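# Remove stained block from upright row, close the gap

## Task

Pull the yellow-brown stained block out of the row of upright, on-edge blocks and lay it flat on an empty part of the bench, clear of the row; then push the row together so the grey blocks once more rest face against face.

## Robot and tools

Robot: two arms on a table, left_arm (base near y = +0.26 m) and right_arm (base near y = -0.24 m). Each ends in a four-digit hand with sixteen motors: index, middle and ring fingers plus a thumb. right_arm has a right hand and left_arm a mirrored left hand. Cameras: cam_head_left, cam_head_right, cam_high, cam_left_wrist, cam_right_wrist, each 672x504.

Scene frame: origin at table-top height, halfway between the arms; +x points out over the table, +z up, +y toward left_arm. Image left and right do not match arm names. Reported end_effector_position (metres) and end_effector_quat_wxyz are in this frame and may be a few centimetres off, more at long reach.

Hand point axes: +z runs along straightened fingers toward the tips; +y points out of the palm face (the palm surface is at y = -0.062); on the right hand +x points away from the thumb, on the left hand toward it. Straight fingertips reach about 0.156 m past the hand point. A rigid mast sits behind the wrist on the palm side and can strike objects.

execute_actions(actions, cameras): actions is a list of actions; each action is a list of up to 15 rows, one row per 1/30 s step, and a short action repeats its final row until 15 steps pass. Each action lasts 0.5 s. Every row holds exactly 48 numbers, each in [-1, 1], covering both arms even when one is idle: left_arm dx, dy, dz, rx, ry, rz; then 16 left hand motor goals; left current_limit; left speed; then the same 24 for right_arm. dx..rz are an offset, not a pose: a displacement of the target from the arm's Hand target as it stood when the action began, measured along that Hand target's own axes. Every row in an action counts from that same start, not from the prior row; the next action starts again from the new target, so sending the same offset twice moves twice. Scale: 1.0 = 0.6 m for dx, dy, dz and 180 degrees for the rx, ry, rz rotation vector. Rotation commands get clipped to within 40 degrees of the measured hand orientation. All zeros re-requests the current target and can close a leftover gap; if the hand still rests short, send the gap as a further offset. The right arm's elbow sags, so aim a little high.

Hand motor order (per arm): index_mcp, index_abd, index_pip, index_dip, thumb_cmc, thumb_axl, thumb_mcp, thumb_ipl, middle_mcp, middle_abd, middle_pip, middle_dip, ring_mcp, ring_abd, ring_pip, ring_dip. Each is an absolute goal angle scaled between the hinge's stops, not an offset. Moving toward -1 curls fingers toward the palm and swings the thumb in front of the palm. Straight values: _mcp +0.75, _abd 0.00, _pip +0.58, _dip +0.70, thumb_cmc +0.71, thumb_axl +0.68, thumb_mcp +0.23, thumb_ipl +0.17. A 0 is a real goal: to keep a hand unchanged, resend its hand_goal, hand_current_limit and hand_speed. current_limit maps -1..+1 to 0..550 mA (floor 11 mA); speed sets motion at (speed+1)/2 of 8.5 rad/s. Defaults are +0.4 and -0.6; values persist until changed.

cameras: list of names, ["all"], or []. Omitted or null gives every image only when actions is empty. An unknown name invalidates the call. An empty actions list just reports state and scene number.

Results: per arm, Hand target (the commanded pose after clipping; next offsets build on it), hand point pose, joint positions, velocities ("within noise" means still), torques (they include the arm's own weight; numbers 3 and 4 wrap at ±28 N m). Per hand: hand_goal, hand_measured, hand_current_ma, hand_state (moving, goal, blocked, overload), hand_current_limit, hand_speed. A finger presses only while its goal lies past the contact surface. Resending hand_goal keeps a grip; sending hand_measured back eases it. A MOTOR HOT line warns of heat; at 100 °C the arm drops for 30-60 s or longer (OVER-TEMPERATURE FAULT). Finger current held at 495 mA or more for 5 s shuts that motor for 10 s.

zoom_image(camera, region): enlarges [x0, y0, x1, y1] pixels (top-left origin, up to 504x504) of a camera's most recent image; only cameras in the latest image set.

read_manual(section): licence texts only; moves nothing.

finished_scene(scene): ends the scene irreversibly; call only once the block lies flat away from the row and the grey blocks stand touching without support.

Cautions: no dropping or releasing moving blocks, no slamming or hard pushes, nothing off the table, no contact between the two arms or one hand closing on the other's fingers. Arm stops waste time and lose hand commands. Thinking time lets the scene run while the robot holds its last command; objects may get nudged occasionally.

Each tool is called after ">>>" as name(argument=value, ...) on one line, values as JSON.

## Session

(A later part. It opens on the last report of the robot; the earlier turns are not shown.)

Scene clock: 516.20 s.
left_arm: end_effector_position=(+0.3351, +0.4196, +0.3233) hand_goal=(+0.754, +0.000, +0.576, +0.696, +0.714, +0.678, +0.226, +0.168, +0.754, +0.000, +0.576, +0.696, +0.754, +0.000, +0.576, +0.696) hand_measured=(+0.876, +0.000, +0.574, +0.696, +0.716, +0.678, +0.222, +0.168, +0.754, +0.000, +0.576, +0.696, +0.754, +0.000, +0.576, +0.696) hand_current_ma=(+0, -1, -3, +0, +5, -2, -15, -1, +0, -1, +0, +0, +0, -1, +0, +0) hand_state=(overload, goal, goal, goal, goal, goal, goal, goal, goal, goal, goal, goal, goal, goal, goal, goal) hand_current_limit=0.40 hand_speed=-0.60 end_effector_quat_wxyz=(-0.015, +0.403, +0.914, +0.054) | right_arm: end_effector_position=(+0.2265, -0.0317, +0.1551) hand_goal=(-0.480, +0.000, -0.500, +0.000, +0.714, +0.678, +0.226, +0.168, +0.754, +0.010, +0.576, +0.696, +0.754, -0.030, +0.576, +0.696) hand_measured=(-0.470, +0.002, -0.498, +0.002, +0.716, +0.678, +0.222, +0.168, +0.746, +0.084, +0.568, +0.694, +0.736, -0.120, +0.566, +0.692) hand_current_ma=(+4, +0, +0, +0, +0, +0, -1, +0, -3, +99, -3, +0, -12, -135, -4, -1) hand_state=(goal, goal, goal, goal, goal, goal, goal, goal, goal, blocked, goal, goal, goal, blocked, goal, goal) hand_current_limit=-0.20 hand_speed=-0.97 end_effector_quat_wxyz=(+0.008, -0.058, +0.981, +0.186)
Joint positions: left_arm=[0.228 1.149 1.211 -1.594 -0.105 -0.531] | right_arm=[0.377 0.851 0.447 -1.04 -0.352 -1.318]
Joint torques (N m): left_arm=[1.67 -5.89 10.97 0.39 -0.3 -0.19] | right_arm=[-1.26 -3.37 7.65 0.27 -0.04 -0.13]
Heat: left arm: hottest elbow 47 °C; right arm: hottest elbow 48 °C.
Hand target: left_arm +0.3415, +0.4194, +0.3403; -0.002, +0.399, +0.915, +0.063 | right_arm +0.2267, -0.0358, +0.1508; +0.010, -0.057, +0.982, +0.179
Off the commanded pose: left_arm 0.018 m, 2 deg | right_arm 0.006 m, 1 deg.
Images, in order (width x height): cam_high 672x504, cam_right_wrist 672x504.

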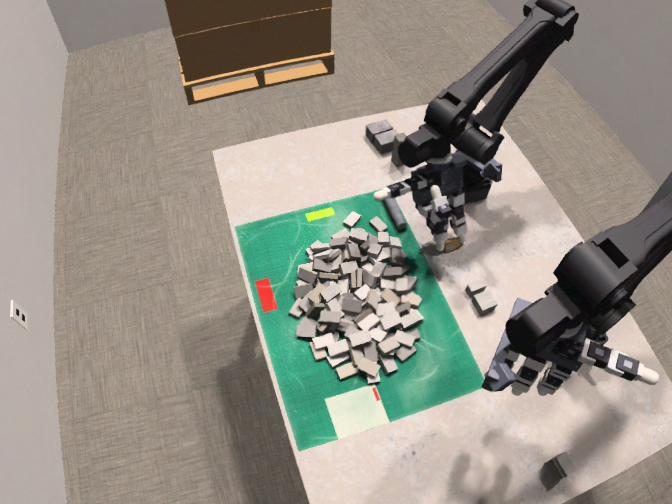

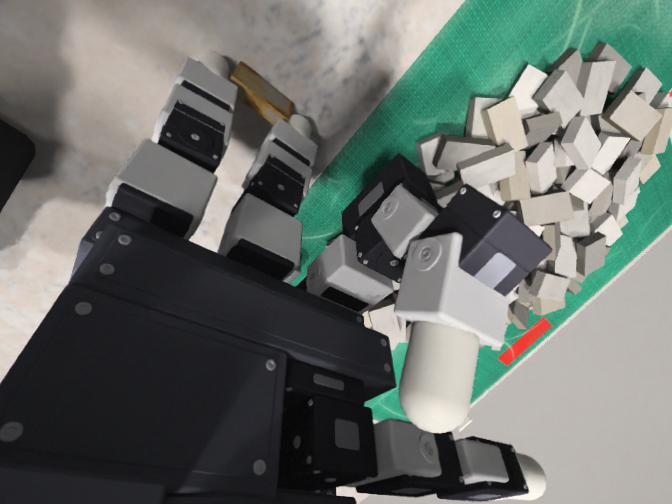

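>>> execute_actions(actions=[[[0,0,0,0,0,0,0.754,0,0.576,0.696,0.714,0.678,0.226,0.168,0.754,0,0.576,0.696,0.754,0,0.576,0.696,0.4,-0.6,0.0003,-0.0198,-0.0050,0,0,0,-0.48,0,-0.5,0,0.714,0.678,0.226,0.168,0.754,0.01,0.576,0.696,0.754,-0.03,0.576,0.696,-0.2,-0.97]]], cameras=["cam_right_wrist", "cam_high"])

>>> zoom_image(camera="cam_right_wrist", region=[190, 10, 350, 135])

>>> zoom_image(camera="cam_high", region=[420, 190, 500, 270])

Scene clock: 530.57 s.
left_arm: end_effector_position=(+0.3351, +0.4196, +0.3233) hand_goal=(+0.754, +0.000, +0.576, +0.696, +0.714, +0.678, +0.226, +0.168, +0.754, +0.000, +0.576, +0.696, +0.754, +0.000, +0.576, +0.696) hand_measured=(+0.876, +0.000, +0.574, +0.696, +0.716, +0.678, +0.222, +0.168, +0.754, +0.000, +0.576, +0.696, +0.754, +0.000, +0.576, +0.696) hand_current_ma=(+0, -1, -3, +0, +5, -2, -15, -1, +0, -1, +0, +0, +0, -1, +0, +0) hand_state=(overload, goal, goal, goal, goal, goal, goal, goal, goal, goal, goal, goal, goal, goal, goal, goal) hand_current_limit=0.40 hand_speed=-0.60 end_effector_quat_wxyz=(-0.015, +0.403, +0.914, +0.054) | right_arm: end_effector_position=(+0.2304, -0.0460, +0.1504) hand_goal=(-0.480, +0.000, -0.500, +0.000, +0.714, +0.678, +0.226, +0.168, +0.754, +0.010, +0.576, +0.696, +0.754, -0.030, +0.576, +0.696) hand_measured=(-0.470, +0.002, -0.498, +0.002, +0.716, +0.678, +0.222, +0.168, +0.756, +0.084, +0.576, +0.694, +0.746, -0.120, +0.570, +0.692) hand_current_ma=(+4, +0, +0, +0, +0, +0, -1, +0, +0, +99, +0, +0, -3, -136, -2, -1) hand_state=(goal, goal, goal, goal, goal, goal, goal, goal, goal, blocked, goal, goal, goal, blocked, goal, goal) hand_current_limit=-0.20 hand_speed=-0.97 end_effector_quat_wxyz=(+0.013, -0.054, +0.982, +0.182)
Joint positions: left_arm=[0.228 1.149 1.211 -1.594 -0.105 -0.531] | right_arm=[0.306 0.851 0.437 -1.046 -0.35 -1.384]
Joint torques (N m): left_arm=[1.67 -5.83 10.97 0.38 -0.29 -0.2] | right_arm=[-0.85 -3.25 8.06 -0.27 -0.4 -0.15]
Heat: left arm: hottest elbow 47 °C; right arm: hottest elbow 48 °C.
Hand target: left_arm +0.3415, +0.4194, +0.3403; -0.002, +0.399, +0.915, +0.063 | right_arm +0.2279, -0.0480, +0.1495; +0.010, -0.057, +0.982, +0.179
Off the commanded pose: left_arm 0.018 m, 2 deg | right_arm 0.003 m, 1 deg.
Images, in order (width x height): cam_high 672x504, cam_right_wrist 672x504.

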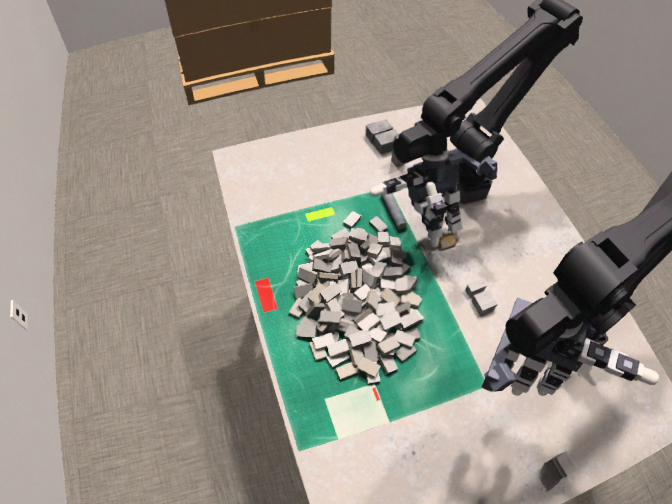

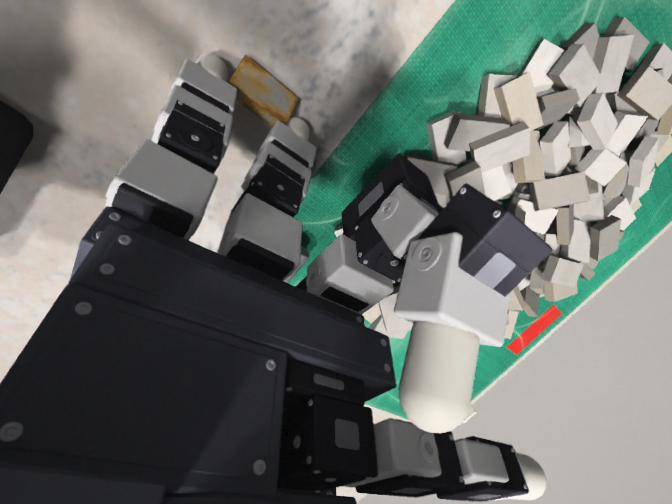

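Scaled by 3.150 from the camera's 672x504 image, which has a finer 960x720 frame.

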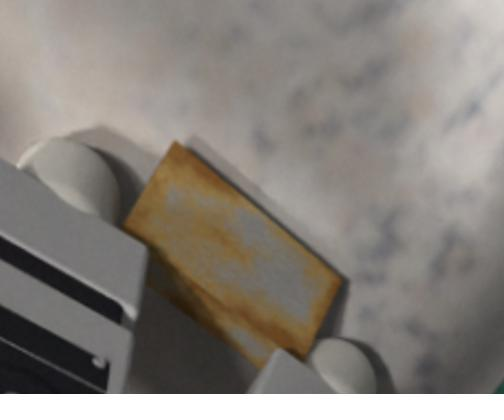

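Scaled by 6.300 from the camera's 672x504 image, which has a finer 960x720 frame.

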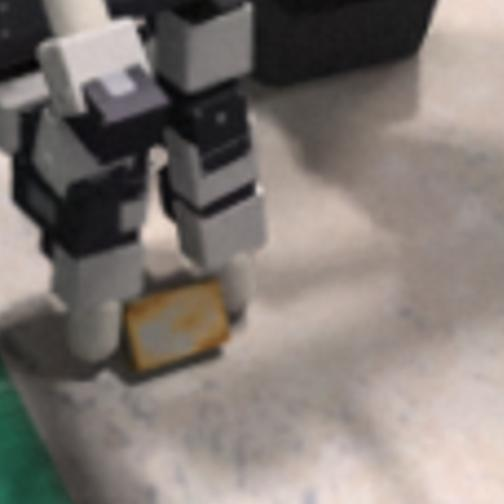

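>>> execute_actions(actions=[[[0,0,0,0,0,0,0.754,0,0.576,0.696,0.714,0.678,0.226,0.168,0.754,0,0.576,0.696,0.754,0,0.576,0.696,0.4,-0.6,0,0,0,0,0,0,-0.48,0,-0.5,0,0.714,0.678,0.226,0.168,0.754,0.06,0.576,0.696,0.754,-0.09,0.576,0.696,-0.2,-0.97]],[[0,0,0,0,0,0,0.754,0,0.576,0.696,0.714,0.678,0.226,0.168,0.754,0,0.576,0.696,0.754,0,0.576,0.696,0.4,-0.6,0,0,0,0,0,0,-0.48,0,-0.5,0,0.714,0.678,0.226,0.168,0.754,0.09,0.576,0.696,0.754,-0.12,0.576,0.696,-0.2,-0.98]],[[0,0,0,0,0,0,0.754,0,0.576,0.696,0.714,0.678,0.226,0.168,0.754,0,0.576,0.696,0.754,0,0.576,0.696,0.4,-0.6,0,0,0,0,0,0,-0.48,0,-0.5,0,0.714,0.678,0.226,0.168,0.754,0.13,0.576,0.696,0.754,-0.16,0.576,0.696,-0.2,-0.98]]], cameras=["cam_right_wrist", "cam_high"])

>>> zoom_image(camera="cam_right_wrist", region=[190, 10, 350, 135])

>>> zoom_image(camera="cam_high", region=[420, 190, 500, 270])

Scene clock: 542.97 s.
left_arm: end_effector_position=(+0.3351, +0.4196, +0.3233) hand_goal=(+0.754, +0.000, +0.576, +0.696, +0.714, +0.678, +0.226, +0.168, +0.754, +0.000, +0.576, +0.696, +0.754, +0.000, +0.576, +0.696) hand_measured=(+0.876, +0.000, +0.574, +0.696, +0.716, +0.678, +0.222, +0.168, +0.754, +0.000, +0.576, +0.696, +0.754, +0.000, +0.576, +0.696) hand_current_ma=(+0, -1, -3, +0, +5, -2, -15, -1, +0, -1, +0, +0, +0, -1, +0, +0) hand_state=(overload, goal, goal, goal, goal, goal, goal, goal, goal, goal, goal, goal, goal, goal, goal, goal) hand_current_limit=0.40 hand_speed=-0.60 end_effector_quat_wxyz=(-0.015, +0.403, +0.914, +0.054) | right_arm: end_effector_position=(+0.2302, -0.0460, +0.1504) hand_goal=(-0.480, +0.000, -0.500, +0.000, +0.714, +0.678, +0.226, +0.168, +0.754, +0.130, +0.576, +0.696, +0.754, -0.160, +0.576, +0.696) hand_measured=(-0.470, +0.002, -0.498, +0.002, +0.716, +0.678, +0.222, +0.168, +0.756, +0.126, +0.576, +0.694, +0.746, -0.146, +0.570, +0.692) hand_current_ma=(+4, +0, +0, +0, +0, +0, -1, +0, +0, -1, +0, +0, -3, +6, -2, -1) hand_state=(goal, goal, goal, goal, goal, goal, goal, goal, goal, goal, goal, goal, goal, goal, goal, goal) hand_current_limit=-0.20 hand_speed=-0.98 end_effector_quat_wxyz=(+0.013, -0.055, +0.982, +0.181)
Joint positions: left_arm=[0.228 1.149 1.211 -1.594 -0.105 -0.531] | right_arm=[0.306 0.851 0.437 -1.046 -0.35 -1.386]
Joint torques (N m): left_arm=[1.61 -5.89 10.99 0.35 -0.29 -0.2] | right_arm=[-0.97 -3.31 8.02 -0.27 -0.39 -0.13]
Heat: left arm: hottest elbow 47 °C; right arm: hottest elbow 47 °C.
Hand target: left_arm +0.3415, +0.4194, +0.3403; -0.002, +0.399, +0.915, +0.063 | right_arm +0.2279, -0.0480, +0.1495; +0.010, -0.057, +0.982, +0.179
Off the commanded pose: left_arm 0.018 m, 2 deg | right_arm 0.003 m, 0 deg.
Images, in order (width x height): cam_high 672x504, cam_right_wrist 672x504.

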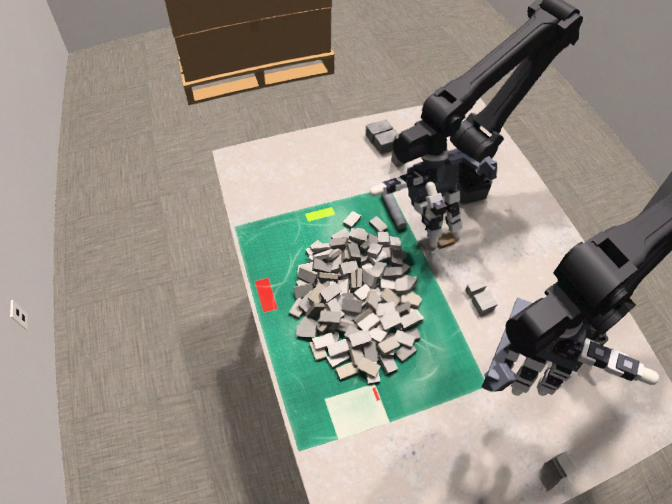

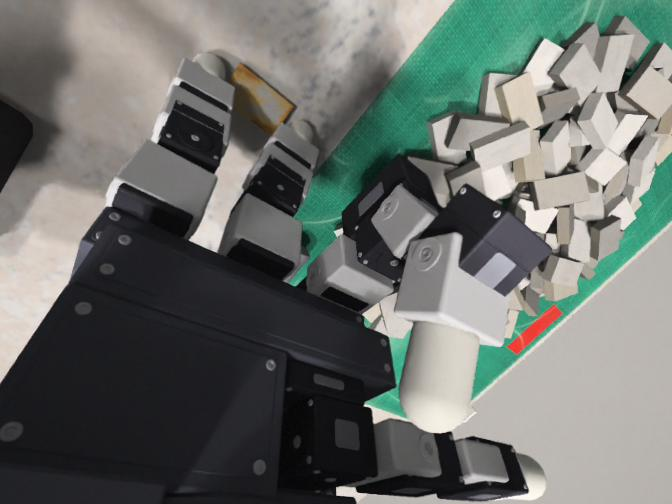

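Scaled by 3.150 from the camera's 672x504 image, which has a finer 960x720 frame.

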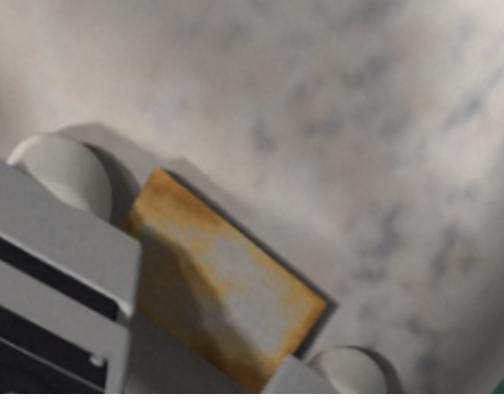

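Scaled by 6.300 from the camera's 672x504 image, which has a finer 960x720 frame.

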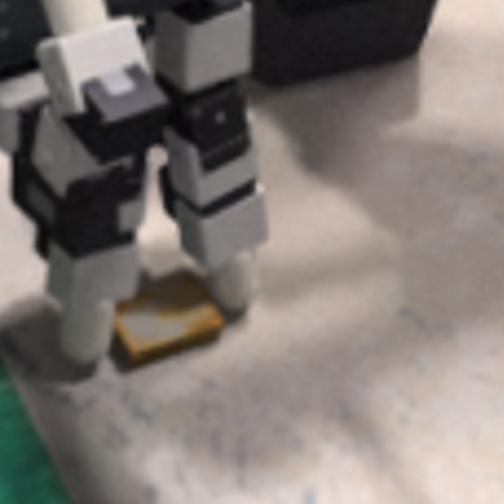

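>>> execute_actions(actions=[[[0,0,0,0,0,0,0.754,0,0.576,0.696,0.714,0.678,0.226,0.168,0.754,0,0.576,0.696,0.754,0,0.576,0.696,0.4,-0.6,0,0,0,0,0,0,-0.48,0,-0.5,0,0.714,0.678,0.226,0.168,0.754,0.3,0.576,0.696,0.754,-0.3,0.576,0.696,-0.2,-0.93]],[[0,0,0,0,0,0,0.754,0,0.576,0.696,0.714,0.678,0.226,0.168,0.754,0,0.576,0.696,0.754,0,0.576,0.696,0.4,-0.6,0,0,0,0,0,0,-0.48,0,-0.5,0,0.714,0.678,0.226,0.168,0.754,0.3,0.576,0.696,0.754,-0.3,0.576,0.696,-0.2,-0.93]],[[0,0,0,0,0,0,0.754,0,0.576,0.696,0.714,0.678,0.226,0.168,0.754,0,0.576,0.696,0.754,0,0.576,0.696,0.4,-0.6,-0.008,0.0146,-0.039,0,0,0,-0.48,0,-0.5,0,0.714,0.678,0.226,0.168,0.754,0.3,0.576,0.696,0.754,-0.3,0.576,0.696,-0.2,-0.93]],[[0,0,0,0,0,0,0.754,0,0.576,0.696,0.714,0.678,0.226,0.168,0.754,0,0.576,0.696,0.754,0,0.576,0.696,0.4,-0.6,-0.003,0.0234,-0.0623,0,0,0,-0.48,0,-0.5,0,0.714,0.678,0.226,0.168,0.754,0.3,0.576,0.696,0.754,-0.3,0.576,0.696,-0.2,-0.93]]], cameras=["cam_right_wrist", "cam_high"])

>>> zoom_image(camera="cam_right_wrist", region=[190, 0, 350, 125])

Scene clock: 578.30 s.
left_arm: end_effector_position=(+0.3351, +0.4196, +0.3233) hand_goal=(+0.754, +0.000, +0.576, +0.696, +0.714, +0.678, +0.226, +0.168, +0.754, +0.000, +0.576, +0.696, +0.754, +0.000, +0.576, +0.696) hand_measured=(+0.876, +0.000, +0.574, +0.696, +0.716, +0.678, +0.222, +0.168, +0.754, +0.000, +0.576, +0.696, +0.754, +0.000, +0.576, +0.696) hand_current_ma=(+0, -1, -3, +0, +5, -2, -15, -1, +0, -1, +0, +0, +0, -1, +0, +0) hand_state=(overload, goal, goal, goal, goal, goal, goal, goal, goal, goal, goal, goal, goal, goal, goal, goal) hand_current_limit=0.40 hand_speed=-0.60 end_effector_quat_wxyz=(-0.015, +0.403, +0.914, +0.054) | right_arm: end_effector_position=(+0.2260, -0.0471, +0.2039) hand_goal=(-0.480, +0.000, -0.500, +0.000, +0.714, +0.678, +0.226, +0.168, +0.754, +0.300, +0.576, +0.696, +0.754, -0.300, +0.576, +0.696) hand_measured=(-0.470, +0.002, -0.498, +0.002, +0.716, +0.678, +0.222, +0.168, +0.756, +0.296, +0.576, +0.694, +0.754, -0.296, +0.574, +0.694) hand_current_ma=(+4, +0, +0, +0, +0, +0, -1, +0, +0, +0, +0, +0, +0, +1, +0, -1) hand_state=(goal, goal, goal, goal, goal, goal, goal, goal, goal, goal, goal, goal, goal, goal, goal, goal) hand_current_limit=-0.20 hand_speed=-0.93 end_effector_quat_wxyz=(+0.001, -0.055, +0.982, +0.178)
Joint positions: left_arm=[0.228 1.149 1.211 -1.594 -0.105 -0.531] | right_arm=[0.306 0.784 0.561 -1.262 -0.348 -1.39]
Joint torques (N m): left_arm=[1.55 -5.77 11 0.39 -0.29 -0.19] | right_arm=[-1.08 -2.84 10.77 -0.4 -0.44 -0.12]
Heat: left arm: hottest elbow 47 °C; right arm: hottest elbow 47 °C.
Hand target: left_arm +0.3415, +0.4194, +0.3403; -0.002, +0.399, +0.915, +0.063 | right_arm +0.2319, -0.0475, +0.2146; +0.010, -0.057, +0.982, +0.179
Off the commanded pose: left_arm 0.018 m, 2 deg | right_arm 0.012 m, 1 deg.
Images, in order (width x height): cam_high 672x504, cam_right_wrist 672x504.

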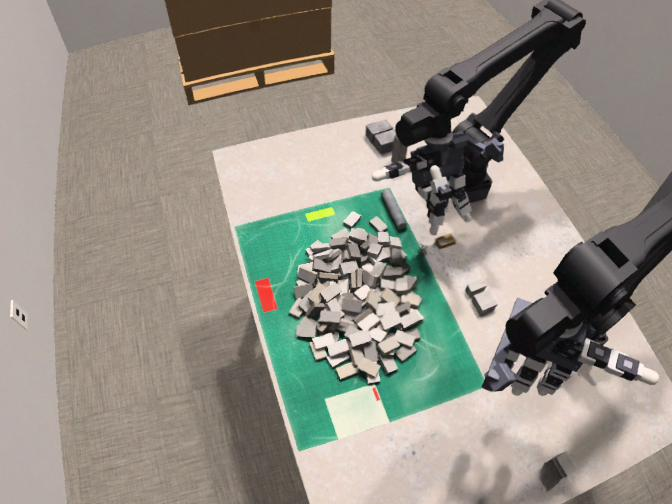

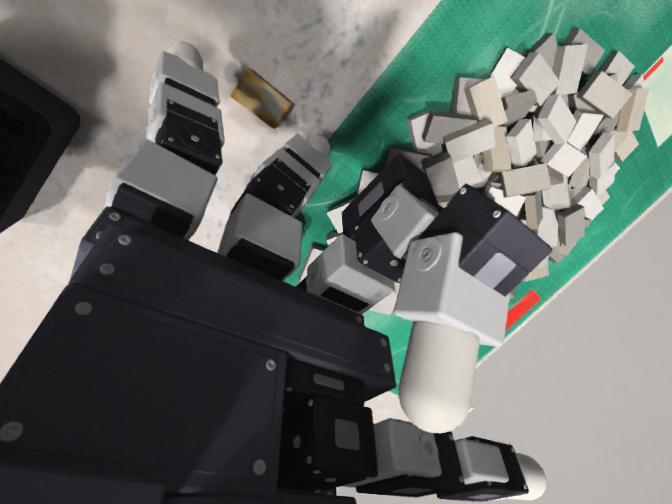

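Scaled by 3.150 from the camera's 672x504 image, which has a finer 960x720 frame.

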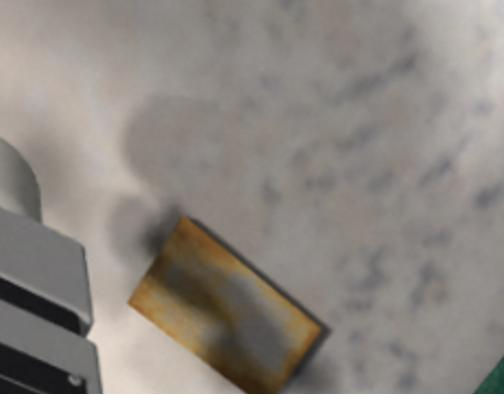

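>>> execute_actions(actions=[[[0,0,0,0,0,0,0.754,0,0.576,0.696,0.714,0.678,0.226,0.168,0.754,0,0.576,0.696,0.754,0,0.576,0.696,0.4,-0.6,-0.003,0.0292,-0.0779,0,0,0,0.754,0.2,0.576,0.696,0.714,0.678,0.226,0.168,-0.48,0,-0.5,0,0.754,-0.25,0.576,0.696,0.2,-0.8]],[[0,0,0,0,0,0,0.754,0,0.576,0.696,0.714,0.678,0.226,0.168,0.754,0,0.576,0.696,0.754,0,0.576,0.696,0.4,-0.6,0,0,0,0.01983,-0.0161,0.1001,0.754,0.2,0.576,0.696,0.714,0.678,0.226,0.168,-0.48,0,-0.5,0,0.754,-0.25,0.576,0.696,0.2,-0.8]],[[0,0,0,0,0,0,0.754,0,0.576,0.696,0.714,0.678,0.226,0.168,0.754,0,0.576,0.696,0.754,0,0.576,0.696,0.4,-0.6,0,0,0,0.01983,-0.0161,0.1001,0.754,0.2,0.576,0.696,0.714,0.678,0.226,0.168,-0.48,0,-0.5,0,0.754,-0.25,0.576,0.696,0.2,-0.8]],[[0,0,0,0,0,0,0.754,0,0.576,0.696,0.714,0.678,0.226,0.168,0.754,0,0.576,0.696,0.754,0,0.576,0.696,0.4,-0.6,0,0,0,0.01983,-0.0161,0.1001,0.754,0.2,0.576,0.696,0.714,0.678,0.226,0.168,-0.48,0,-0.5,0,0.754,-0.25,0.576,0.696,0.2,-0.8]],[[0,0,0,0,0,0,0.754,0,0.576,0.696,0.714,0.678,0.226,0.168,0.754,0,0.576,0.696,0.754,0,0.576,0.696,0.4,-0.6,0,0,0,0.01983,-0.0161,0.1001,0.754,0.2,0.576,0.696,0.714,0.678,0.226,0.168,-0.48,0,-0.5,0,0.754,-0.25,0.576,0.696,0.2,-0.8]],[[0,0,0,0,0,0,0.754,0,0.576,0.696,0.714,0.678,0.226,0.168,0.754,0,0.576,0.696,0.754,0,0.576,0.696,0.4,-0.6,0,0,0,0.01983,-0.0161,0.1001,0.754,0.2,0.576,0.696,0.714,0.678,0.226,0.168,-0.48,0,-0.5,0,0.754,-0.25,0.576,0.696,0.2,-0.8]]], cameras=["cam_high"])

Scene clock: 599.53 s.
left_arm: end_effector_position=(+0.3351, +0.4196, +0.3233) hand_goal=(+0.754, +0.000, +0.576, +0.696, +0.714, +0.678, +0.226, +0.168, +0.754, +0.000, +0.576, +0.696, +0.754, +0.000, +0.576, +0.696) hand_measured=(+0.876, +0.000, +0.574, +0.696, +0.716, +0.678, +0.222, +0.168, +0.754, +0.000, +0.576, +0.696, +0.754, +0.000, +0.576, +0.696) hand_current_ma=(+0, -1, -3, +0, +5, -2, -15, -1, +0, -1, +0, +0, +0, -1, +0, +0) hand_state=(overload, goal, goal, goal, goal, goal, goal, goal, goal, goal, goal, goal, goal, goal, goal, goal) hand_current_limit=0.40 hand_speed=-0.60 end_effector_quat_wxyz=(-0.015, +0.403, +0.914, +0.054) | right_arm: end_effector_position=(+0.2295, -0.0534, +0.2499) hand_goal=(+0.754, +0.200, +0.576, +0.696, +0.714, +0.678, +0.226, +0.168, -0.480, +0.000, -0.500, +0.000, +0.754, -0.250, +0.576, +0.696) hand_measured=(+0.752, +0.200, +0.574, +0.694, +0.714, +0.678, +0.222, +0.168, -0.464, +0.002, -0.498, +0.002, +0.754, -0.250, +0.576, +0.694) hand_current_ma=(+0, +0, +0, +0, +0, +0, -1, +0, +11, +0, +1, +0, +0, +0, +0, +0) hand_state=(goal, goal, goal, goal, goal, goal, goal, goal, goal, goal, goal, goal, goal, goal, goal, goal) hand_current_limit=0.20 hand_speed=-0.80 end_effector_quat_wxyz=(+0.001, +0.671, +0.742, -0.012)
Joint positions: left_arm=[0.228 1.149 1.211 -1.594 -0.105 -0.531] | right_arm=[1.13 0.924 0.862 -1.532 -0.004 1.001]
Joint torques (N m): left_arm=[1.61 -5.71 10.99 0.36 -0.29 -0.19] | right_arm=[-0.15 -5.19 11.38 -0.64 0.22 0.14]
Heat: left arm: hottest elbow 48 °C; right arm: hottest elbow 48 °C.
Hand target: left_arm +0.3415, +0.4194, +0.3403; -0.002, +0.399, +0.915, +0.063 | right_arm +0.2318, -0.0475, +0.2646; +0.000, +0.673, +0.740, +0.000
Off the commanded pose: left_arm 0.018 m, 2 deg | right_arm 0.016 m, 1 deg.
Images, in order (width x height): cam_high 672x504.

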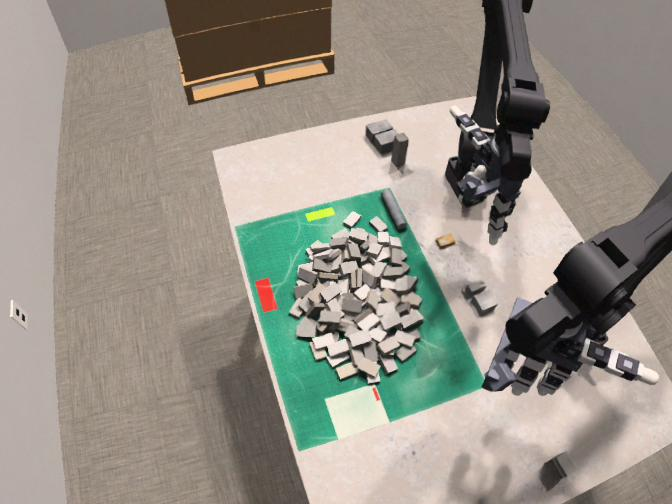

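>>> execute_actions(actions=[[[0,0,0,0,0,0,0.754,0,0.576,0.696,0.714,0.678,0.226,0.168,0.754,0,0.576,0.696,0.754,0,0.576,0.696,0.4,-0.6,0.0777,0.0234,-0.02,0,0,0,0.754,0.2,0.576,0.696,0.714,0.678,0.226,0.168,-0.48,0,-0.5,0,0.754,-0.25,0.576,0.696,0.2,-0.8]],[[0,0,0,0,0,0,0.754,0,0.576,0.696,0.714,0.678,0.226,0.168,0.754,0,0.576,0.696,0.754,0,0.576,0.696,0.4,-0.6,0.0777,0.0234,0,0,0,0,0.754,0.2,0.576,0.696,0.714,0.678,0.226,0.168,-0.48,0,-0.5,0,0.754,-0.25,0.576,0.696,0.2,-0.8]],[[0,0,0,0,0,0,0.754,0,0.576,0.696,0.714,0.678,0.226,0.168,0.754,0,0.576,0.696,0.754,0,0.576,0.696,0.4,-0.6,0.0777,0.0234,0,0,0,0,0.754,0.2,0.576,0.696,0.714,0.678,0.226,0.168,-0.48,0,-0.5,0,0.754,-0.25,0.576,0.696,0.2,-0.8]],[[0,0,0,0,0,0,0.754,0,0.576,0.696,0.714,0.678,0.226,0.168,0.754,0,0.576,0.696,0.754,0,0.576,0.696,0.4,-0.6,0,0,0.06,0,0,0,0.754,0.2,0.576,0.696,0.714,0.678,0.226,0.168,-0.48,0,-0.5,0,0.754,-0.25,0.576,0.696,0.2,-0.8]],[[0,0,0,0,0,0,0.754,0,0.576,0.696,0.714,0.678,0.226,0.168,0.754,0,0.576,0.696,0.754,0,0.576,0.696,0.4,-0.6,0,0,0.0465,0,0,0,0.754,0.2,0.576,0.696,0.714,0.678,0.226,0.168,-0.48,0,-0.5,0,0.754,-0.25,0.576,0.696,0.2,-0.8]]], cameras=["cam_right_wrist", "cam_high", "cam_left_wrist", "cam_head_left"])

>>> zoom_image(camera="cam_right_wrist", region=[220, 0, 340, 120])

>>> zoom_image(camera="cam_left_wrist", region=[500, 110, 640, 215])

>>> zoom_image(camera="cam_high", region=[430, 220, 530, 330])

Scene clock: 621.50 s.
left_arm: end_effector_position=(+0.3351, +0.4196, +0.3233) hand_goal=(+0.754, +0.000, +0.576, +0.696, +0.714, +0.678, +0.226, +0.168, +0.754, +0.000, +0.576, +0.696, +0.754, +0.000, +0.576, +0.696) hand_measured=(+0.876, +0.000, +0.574, +0.696, +0.716, +0.678, +0.222, +0.168, +0.754, +0.000, +0.576, +0.696, +0.754, +0.000, +0.576, +0.696) hand_current_ma=(+0, -1, -3, +0, +5, -2, -15, -1, +0, -1, +0, +0, +0, -1, +0, +0) hand_state=(overload, goal, goal, goal, goal, goal, goal, goal, goal, goal, goal, goal, goal, goal, goal, goal) hand_current_limit=0.40 hand_speed=-0.60 end_effector_quat_wxyz=(-0.015, +0.403, +0.914, +0.054) | right_arm: end_effector_position=(+0.2603, +0.0908, +0.2155) hand_goal=(+0.754, +0.200, +0.576, +0.696, +0.714, +0.678, +0.226, +0.168, -0.480, +0.000, -0.500, +0.000, +0.754, -0.250, +0.576, +0.696) hand_measured=(+0.754, +0.200, +0.574, +0.694, +0.714, +0.678, +0.222, +0.168, -0.466, +0.002, -0.498, +0.002, +0.754, -0.248, +0.576, +0.694) hand_current_ma=(+0, +0, +0, +0, +0, +0, -1, +0, +8, +0, +0, +0, +0, +0, +0, +0) hand_state=(goal, goal, goal, goal, goal, goal, goal, goal, goal, goal, goal, goal, goal, goal, goal, goal) hand_current_limit=0.20 hand_speed=-0.80 end_effector_quat_wxyz=(-0.001, +0.671, +0.741, -0.001)
Joint positions: left_arm=[0.228 1.149 1.211 -1.594 -0.105 -0.531] | right_arm=[1.234 1.336 1.072 -1.309 -0.002 1.107]
Joint torques (N m): left_arm=[1.61 -5.83 10.99 0.38 -0.29 -0.19] | right_arm=[-0.15 -10.7 8.65 0.21 0.16 0.11]
Heat: left arm: hottest elbow 48 °C; right arm: hottest elbow 50 °C.
Hand target: left_arm +0.3415, +0.4194, +0.3403; -0.002, +0.399, +0.915, +0.063 | right_arm +0.2604, +0.0957, +0.2126; +0.000, +0.673, +0.740, +0.000
Off the commanded pose: left_arm 0.018 m, 2 deg | right_arm 0.006 m, 0 deg.
Images, in order (width x height): cam_head_left 672x504, cam_high 672x504, cam_left_wrist 672x504, cam_right_wrist 672x504.

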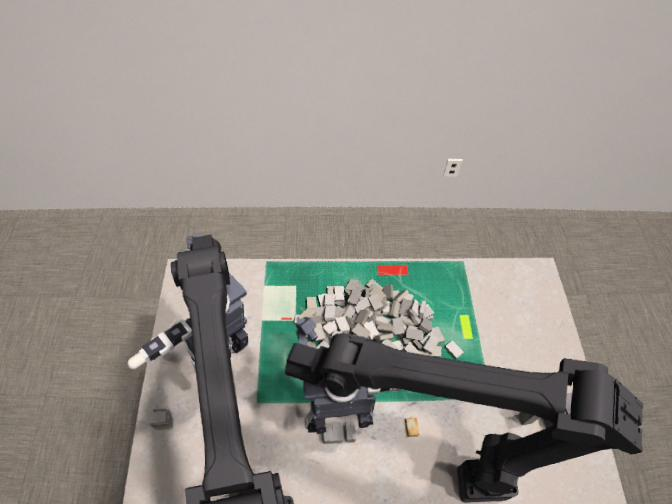

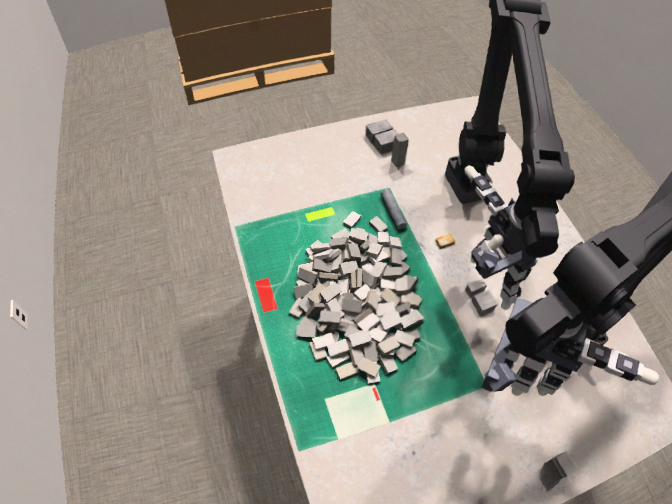

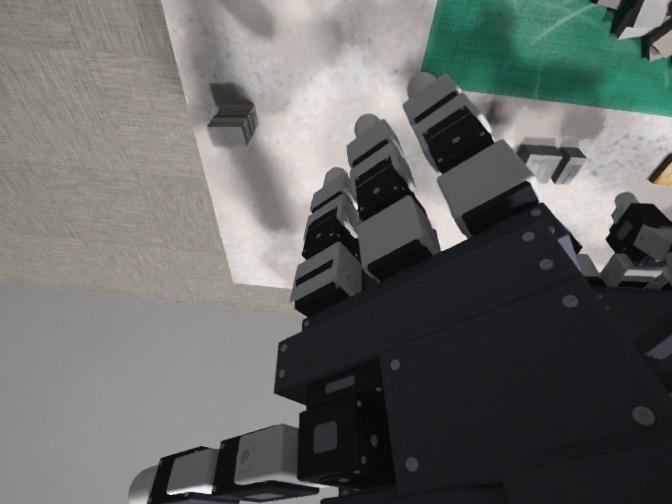

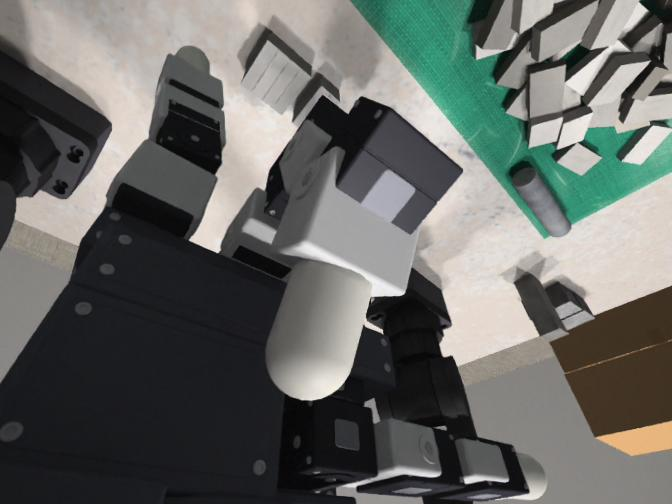

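Scaled by 4.200 from the camera's 672x504 image, which has a finer 960x720 frame.

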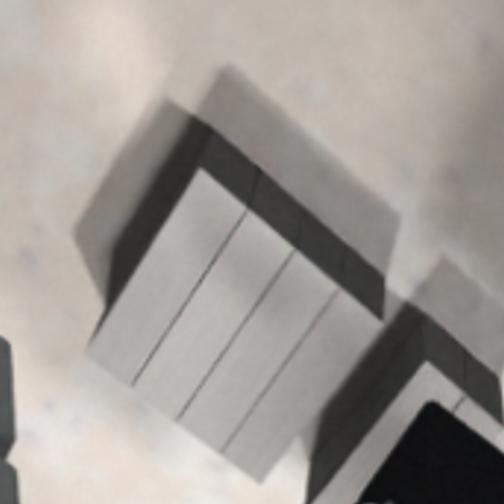

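Scaled by 3.600 from the camera's 672x504 image, which has a finer 960x720 frame.

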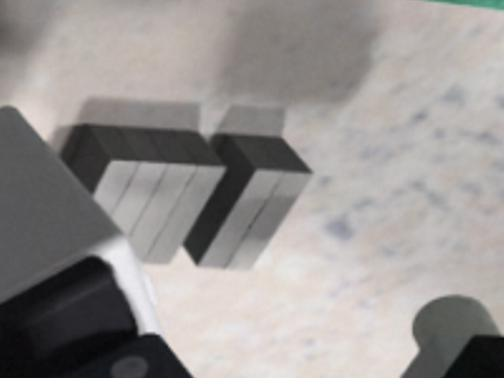

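Scaled by 4.582 from the camera's 672x504 image, which has a finer 960x720 frame.

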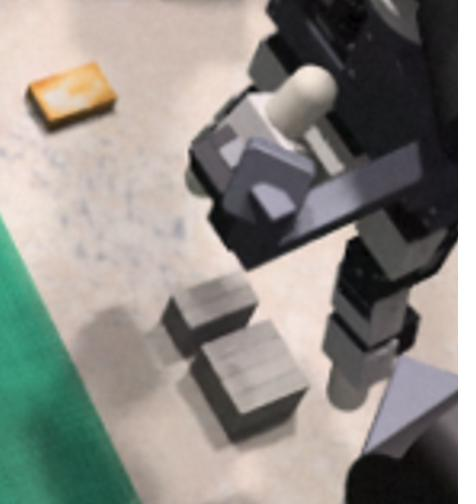

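>>> execute_actions(actions=[[[0,0,0,0,0,0,0.754,0,0.576,0.696,0.714,0.678,0.226,0.168,0.754,0,0.576,0.696,0.754,0,0.576,0.696,0.4,-0.6,0,0,0.04,0,0,0,0.754,0.2,0.576,0.696,0.714,0.678,0.226,0.168,-0.48,0,-0.5,0,0.754,-0.25,0.576,0.696,0.2,-0.8]],[[0,0,0,0,0,0,0.754,0,0.576,0.696,0.714,0.678,0.226,0.168,0.754,0,0.576,0.696,0.754,0,0.576,0.696,0.4,-0.6,0,0,0.04,0,0,0,0.754,0.2,0.576,0.696,0.714,0.678,0.226,0.168,-0.48,0,-0.5,0,0.754,-0.25,0.576,0.696,0.2,-0.8]],[[0,0,0,0,0,0,0.754,0,0.576,0.696,0.714,0.678,0.226,0.168,0.754,0,0.576,0.696,0.754,0,0.576,0.696,0.4,-0.6,0,0,0.028,0,0,0,0.754,0.2,0.576,0.696,0.714,0.678,0.226,0.168,-0.48,0,-0.5,0,0.754,-0.25,0.576,0.696,0.2,-0.8]]], cameras=["cam_right_wrist", "cam_high", "cam_left_wrist"])

>>> zoom_image(camera="cam_right_wrist", region=[160, 20, 340, 150])

>>> zoom_image(camera="cam_left_wrist", region=[500, 110, 640, 215])

Scene clock: 657.40 s.
left_arm: end_effector_position=(+0.3351, +0.4196, +0.3233) hand_goal=(+0.754, +0.000, +0.576, +0.696, +0.714, +0.678, +0.226, +0.168, +0.754, +0.000, +0.576, +0.696, +0.754, +0.000, +0.576, +0.696) hand_measured=(+0.876, +0.000, +0.574, +0.696, +0.716, +0.678, +0.222, +0.168, +0.754, +0.000, +0.576, +0.696, +0.754, +0.000, +0.576, +0.696) hand_current_ma=(+0, -1, -3, +0, +5, -2, -15, -1, +0, -1, +0, +0, +0, -1, +0, +0) hand_state=(overload, goal, goal, goal, goal, goal, goal, goal, goal, goal, goal, goal, goal, goal, goal, goal) hand_current_limit=0.40 hand_speed=-0.60 end_effector_quat_wxyz=(-0.015, +0.403, +0.914, +0.054) | right_arm: end_effector_position=(+0.2612, +0.0934, +0.1547) hand_goal=(+0.754, +0.200, +0.576, +0.696, +0.714, +0.678, +0.226, +0.168, -0.480, +0.000, -0.500, +0.000, +0.754, -0.250, +0.576, +0.696) hand_measured=(+0.754, +0.200, +0.574, +0.694, +0.714, +0.678, +0.222, +0.168, -0.466, +0.002, -0.498, +0.002, +0.754, -0.248, +0.576, +0.694) hand_current_ma=(+0, +0, +0, +0, +0, +0, -1, +0, +8, +0, +0, +0, +0, +0, +0, +0) hand_state=(goal, goal, goal, goal, goal, goal, goal, goal, goal, goal, goal, goal, goal, goal, goal, goal) hand_current_limit=0.20 hand_speed=-0.80 end_effector_quat_wxyz=(-0.002, +0.672, +0.741, +0.003)
Joint positions: left_arm=[0.228 1.149 1.211 -1.594 -0.105 -0.531] | right_arm=[1.234 1.395 0.959 -1.126 -0.002 1.108]
Joint torques (N m): left_arm=[1.73 -5.83 10.99 0.38 -0.29 -0.2] | right_arm=[-0.09 -10.46 7.66 0.21 0.16 0.11]
Heat: left arm: hottest elbow 48 °C; right arm: hottest elbow 47 °C.
Hand target: left_arm +0.3415, +0.4194, +0.3403; -0.002, +0.399, +0.915, +0.063 | right_arm +0.2604, +0.0958, +0.1479; +0.000, +0.673, +0.740, +0.000
Off the commanded pose: left_arm 0.018 m, 2 deg | right_arm 0.007 m, 0 deg.
Images, in order (width x height): cam_high 672x504, cam_left_wrist 672x504, cam_right_wrist 672x504.

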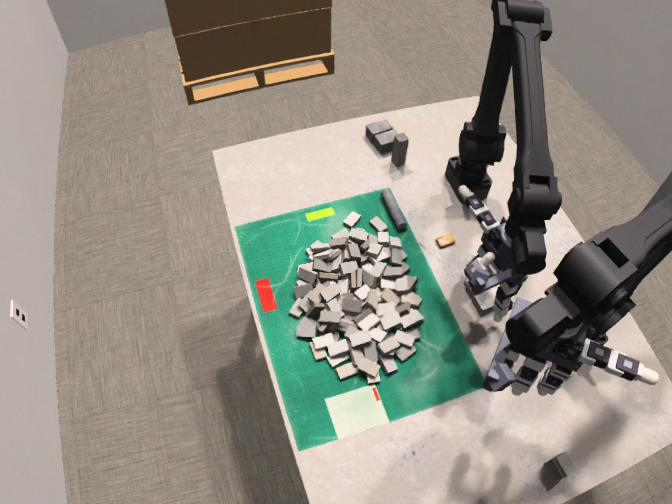

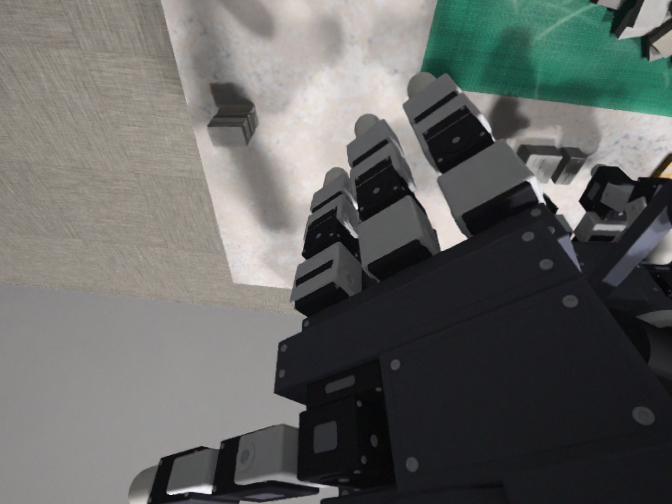

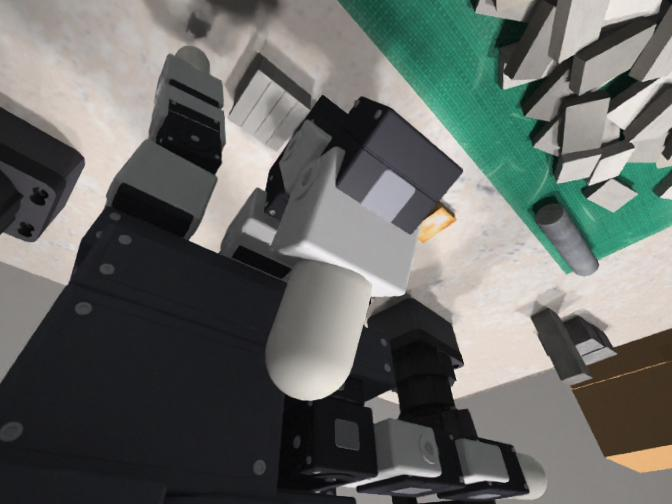

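Scaled by 2.800 from the camera's 672x504 image, which has a finer 960x720 frame.

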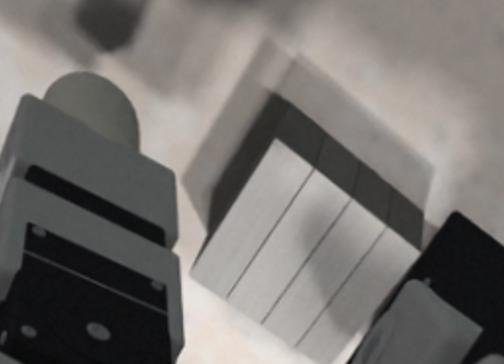

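Scaled by 3.600 from the camera's 672x504 image, which has a finer 960x720 frame.

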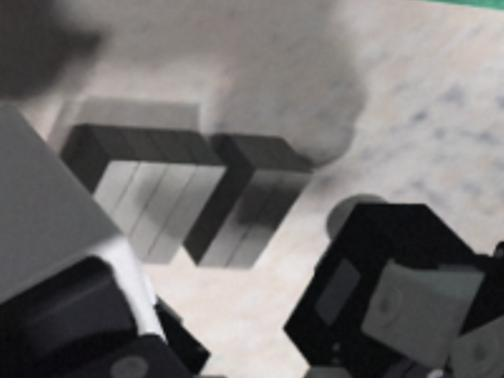

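>>> execute_actions(actions=[[[0,0,0,0,0,0,0.754,0,0.576,0.696,0.714,0.678,0.226,0.168,0.754,0,0.576,0.696,0.754,0,0.576,0.696,0.4,-0.6,0,0,0.0175,0,0,0,0.754,0.2,0.576,0.696,0.714,0.678,0.226,0.168,-0.48,0,-0.5,0,0.754,-0.25,0.576,0.696,0.2,-0.8]],[[0,0,0,0,0,0,0.754,0,0.576,0.696,0.714,0.678,0.226,0.168,0.754,0,0.576,0.696,0.754,0,0.576,0.696,0.4,-0.6,0,0,0.014,0,0,0,0.754,0.2,0.576,0.696,0.714,0.678,0.226,0.168,-0.48,0,-0.5,0,0.754,-0.25,0.576,0.696,0.2,-0.8]]], cameras=[])

Scene clock: 683.67 s.
left_arm: end_effector_position=(+0.3351, +0.4196, +0.3233) hand_goal=(+0.754, +0.000, +0.576, +0.696, +0.714, +0.678, +0.226, +0.168, +0.754, +0.000, +0.576, +0.696, +0.754, +0.000, +0.576, +0.696) hand_measured=(+0.876, +0.000, +0.574, +0.696, +0.716, +0.678, +0.222, +0.168, +0.754, +0.000, +0.576, +0.696, +0.754, +0.000, +0.576, +0.696) hand_current_ma=(+0, -1, -3, +0, +5, -2, -15, -1, +0, -1, +0, +0, +0, -1, +0, +0) hand_state=(overload, goal, goal, goal, goal, goal, goal, goal, goal, goal, goal, goal, goal, goal, goal, goal) hand_current_limit=0.40 hand_speed=-0.60 end_effector_quat_wxyz=(-0.015, +0.403, +0.914, +0.054) | right_arm: end_effector_position=(+0.2616, +0.0942, +0.1370) hand_goal=(+0.754, +0.200, +0.576, +0.696, +0.714, +0.678, +0.226, +0.168, -0.480, +0.000, -0.500, +0.000, +0.754, -0.250, +0.576, +0.696) hand_measured=(+0.754, +0.200, +0.574, +0.694, +0.714, +0.678, +0.222, +0.168, -0.466, +0.002, -0.498, +0.002, +0.754, -0.248, +0.576, +0.694) hand_current_ma=(+0, +0, +0, +0, +0, +0, -1, +0, +8, +0, +0, +0, +0, +0, +0, +0) hand_state=(goal, goal, goal, goal, goal, goal, goal, goal, goal, goal, goal, goal, goal, goal, goal, goal) hand_current_limit=0.20 hand_speed=-0.80 end_effector_quat_wxyz=(-0.003, +0.672, +0.741, +0.005)
Joint positions: left_arm=[0.228 1.149 1.211 -1.594 -0.105 -0.531] | right_arm=[1.234 1.418 0.93 -1.072 -0.002 1.108]
Joint torques (N m): left_arm=[1.79 -5.71 10.96 0.35 -0.29 -0.19] | right_arm=[-0.09 -10.4 7.32 0.23 0.17 0.11]
Heat: left arm: hottest elbow 48 °C; right arm: hottest elbow 47 °C.
Hand target: left_arm +0.3415, +0.4194, +0.3403; -0.002, +0.399, +0.915, +0.063 | right_arm +0.2603, +0.0957, +0.1289; +0.000, +0.673, +0.740, +0.000
Off the commanded pose: left_arm 0.018 m, 2 deg | right_arm 0.008 m, 1 deg.
No camera images: "cameras" was empty.

>>> execute_actions(actions=[[[0,0,0,0,0,0,0.754,0,0.576,0.696,0.714,0.678,0.226,0.168,0.754,0,0.576,0.696,0.754,0,0.576,0.696,0.4,-0.6,0,0,0.0055,0,0,0,0.754,0.2,0.576,0.696,0.714,0.678,0.226,0.168,-0.48,0,-0.5,0,0.754,-0.1,0.576,0.696,-0.2,-0.92]],[[0,0,0,0,0,0,0.754,0,0.576,0.696,0.714,0.678,0.226,0.168,0.754,0,0.576,0.696,0.754,0,0.576,0.696,0.4,-0.6,0,0,0,0,0,0,0.754,0.11,0.576,0.696,0.714,0.678,0.226,0.168,-0.48,0,-0.5,0,0.754,-0.03,0.576,0.696,-0.3,-0.96]],[[0,0,0,0,0,0,0.754,0,0.576,0.696,0.714,0.678,0.226,0.168,0.754,0,0.576,0.696,0.754,0,0.576,0.696,0.4,-0.6,0,0,0,0,0,0,0.754,0.1,0.576,0.696,0.714,0.678,0.226,0.168,-0.48,0,-0.5,0,0.754,0.0,0.576,0.696,-0.3,-0.97]]], cameras=["cam_right_wrist", "cam_left_wrist"])

>>> zoom_image(camera="cam_right_wrist", region=[180, 40, 340, 155])

>>> zoom_image(camera="cam_left_wrist", region=[500, 110, 640, 215])

Scene clock: 698.57 s.
left_arm: end_effector_position=(+0.3351, +0.4196, +0.3233) hand_goal=(+0.754, +0.000, +0.576, +0.696, +0.714, +0.678, +0.226, +0.168, +0.754, +0.000, +0.576, +0.696, +0.754, +0.000, +0.576, +0.696) hand_measured=(+0.876, +0.000, +0.574, +0.696, +0.716, +0.678, +0.222, +0.168, +0.754, +0.000, +0.576, +0.696, +0.754, +0.000, +0.576, +0.696) hand_current_ma=(+0, -1, -3, +0, +5, -2, -15, -1, +0, -1, +0, +0, +0, -1, +0, +0) hand_state=(overload, goal, goal, goal, goal, goal, goal, goal, goal, goal, goal, goal, goal, goal, goal, goal) hand_current_limit=0.40 hand_speed=-0.60 end_effector_quat_wxyz=(-0.015, +0.403, +0.914, +0.054) | right_arm: end_effector_position=(+0.2619, +0.0950, +0.1352) hand_goal=(+0.754, +0.100, +0.576, +0.696, +0.714, +0.678, +0.226, +0.168, -0.480, +0.000, -0.500, +0.000, +0.754, +0.000, +0.576, +0.696) hand_measured=(+0.754, +0.102, +0.574, +0.694, +0.714, +0.678, +0.222, +0.168, -0.466, +0.002, -0.498, +0.002, +0.754, -0.004, +0.576, +0.694) hand_current_ma=(+0, +0, +0, +0, +0, +0, -1, +0, +8, +0, +0, +0, +0, -1, +0, +0) hand_state=(goal, goal, goal, goal, goal, goal, goal, goal, goal, goal, goal, goal, goal, goal, goal, goal) hand_current_limit=-0.30 hand_speed=-0.97 end_effector_quat_wxyz=(-0.004, +0.672, +0.741, +0.007)
Joint positions: left_arm=[0.228 1.149 1.211 -1.594 -0.105 -0.531] | right_arm=[1.234 1.42 0.927 -1.062 -0.002 1.108]
Joint torques (N m): left_arm=[1.73 -5.71 10.99 0.36 -0.29 -0.19] | right_arm=[-0.15 -10.17 7.2 0.21 0.17 0.11]
Heat: left arm: hottest elbow 48 °C; right arm: hottest elbow 46 °C.
Hand target: left_arm +0.3415, +0.4194, +0.3403; -0.002, +0.399, +0.915, +0.063 | right_arm +0.2604, +0.0957, +0.1256; +0.000, +0.673, +0.740, +0.000
Off the commanded pose: left_arm 0.018 m, 2 deg | right_arm 0.010 m, 1 deg.
Images, in order (width x height): cam_left_wrist 672x504, cam_right_wrist 672x504.

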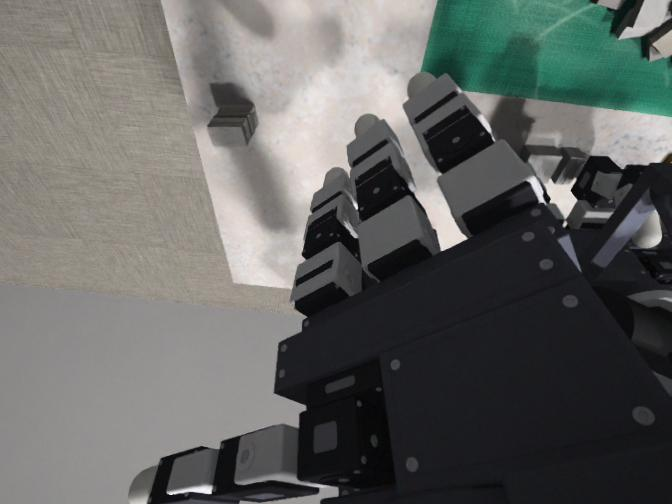

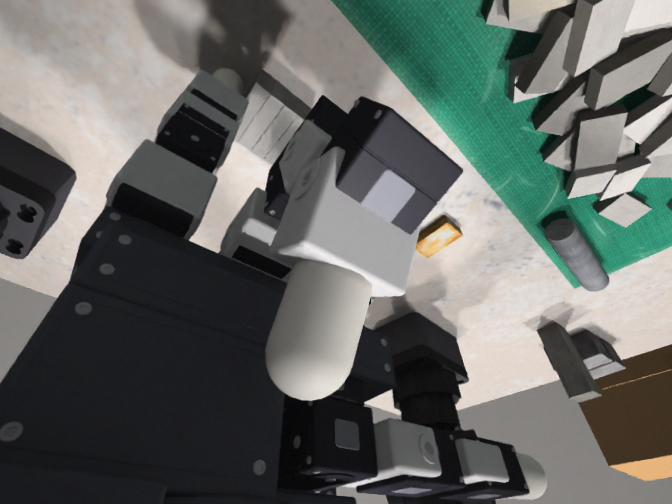

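Scaled by 3.150 from the camera's 672x504 image, which has a finer 960x720 frame.

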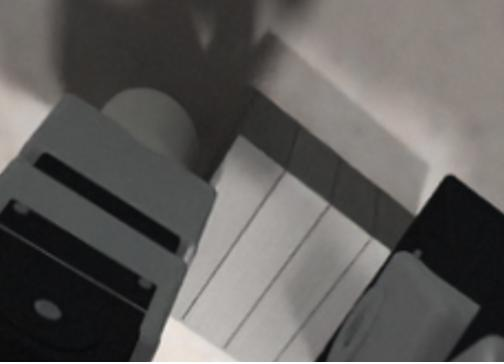

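Scaled by 3.600 from the camera's 672x504 image, which has a finer 960x720 frame.

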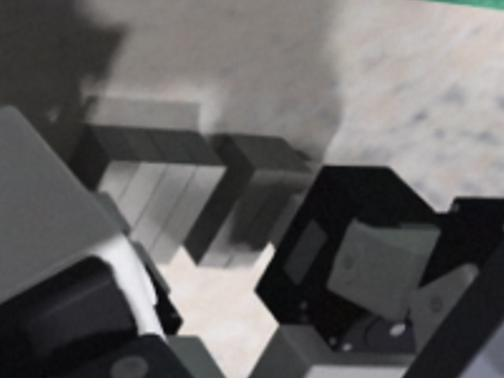

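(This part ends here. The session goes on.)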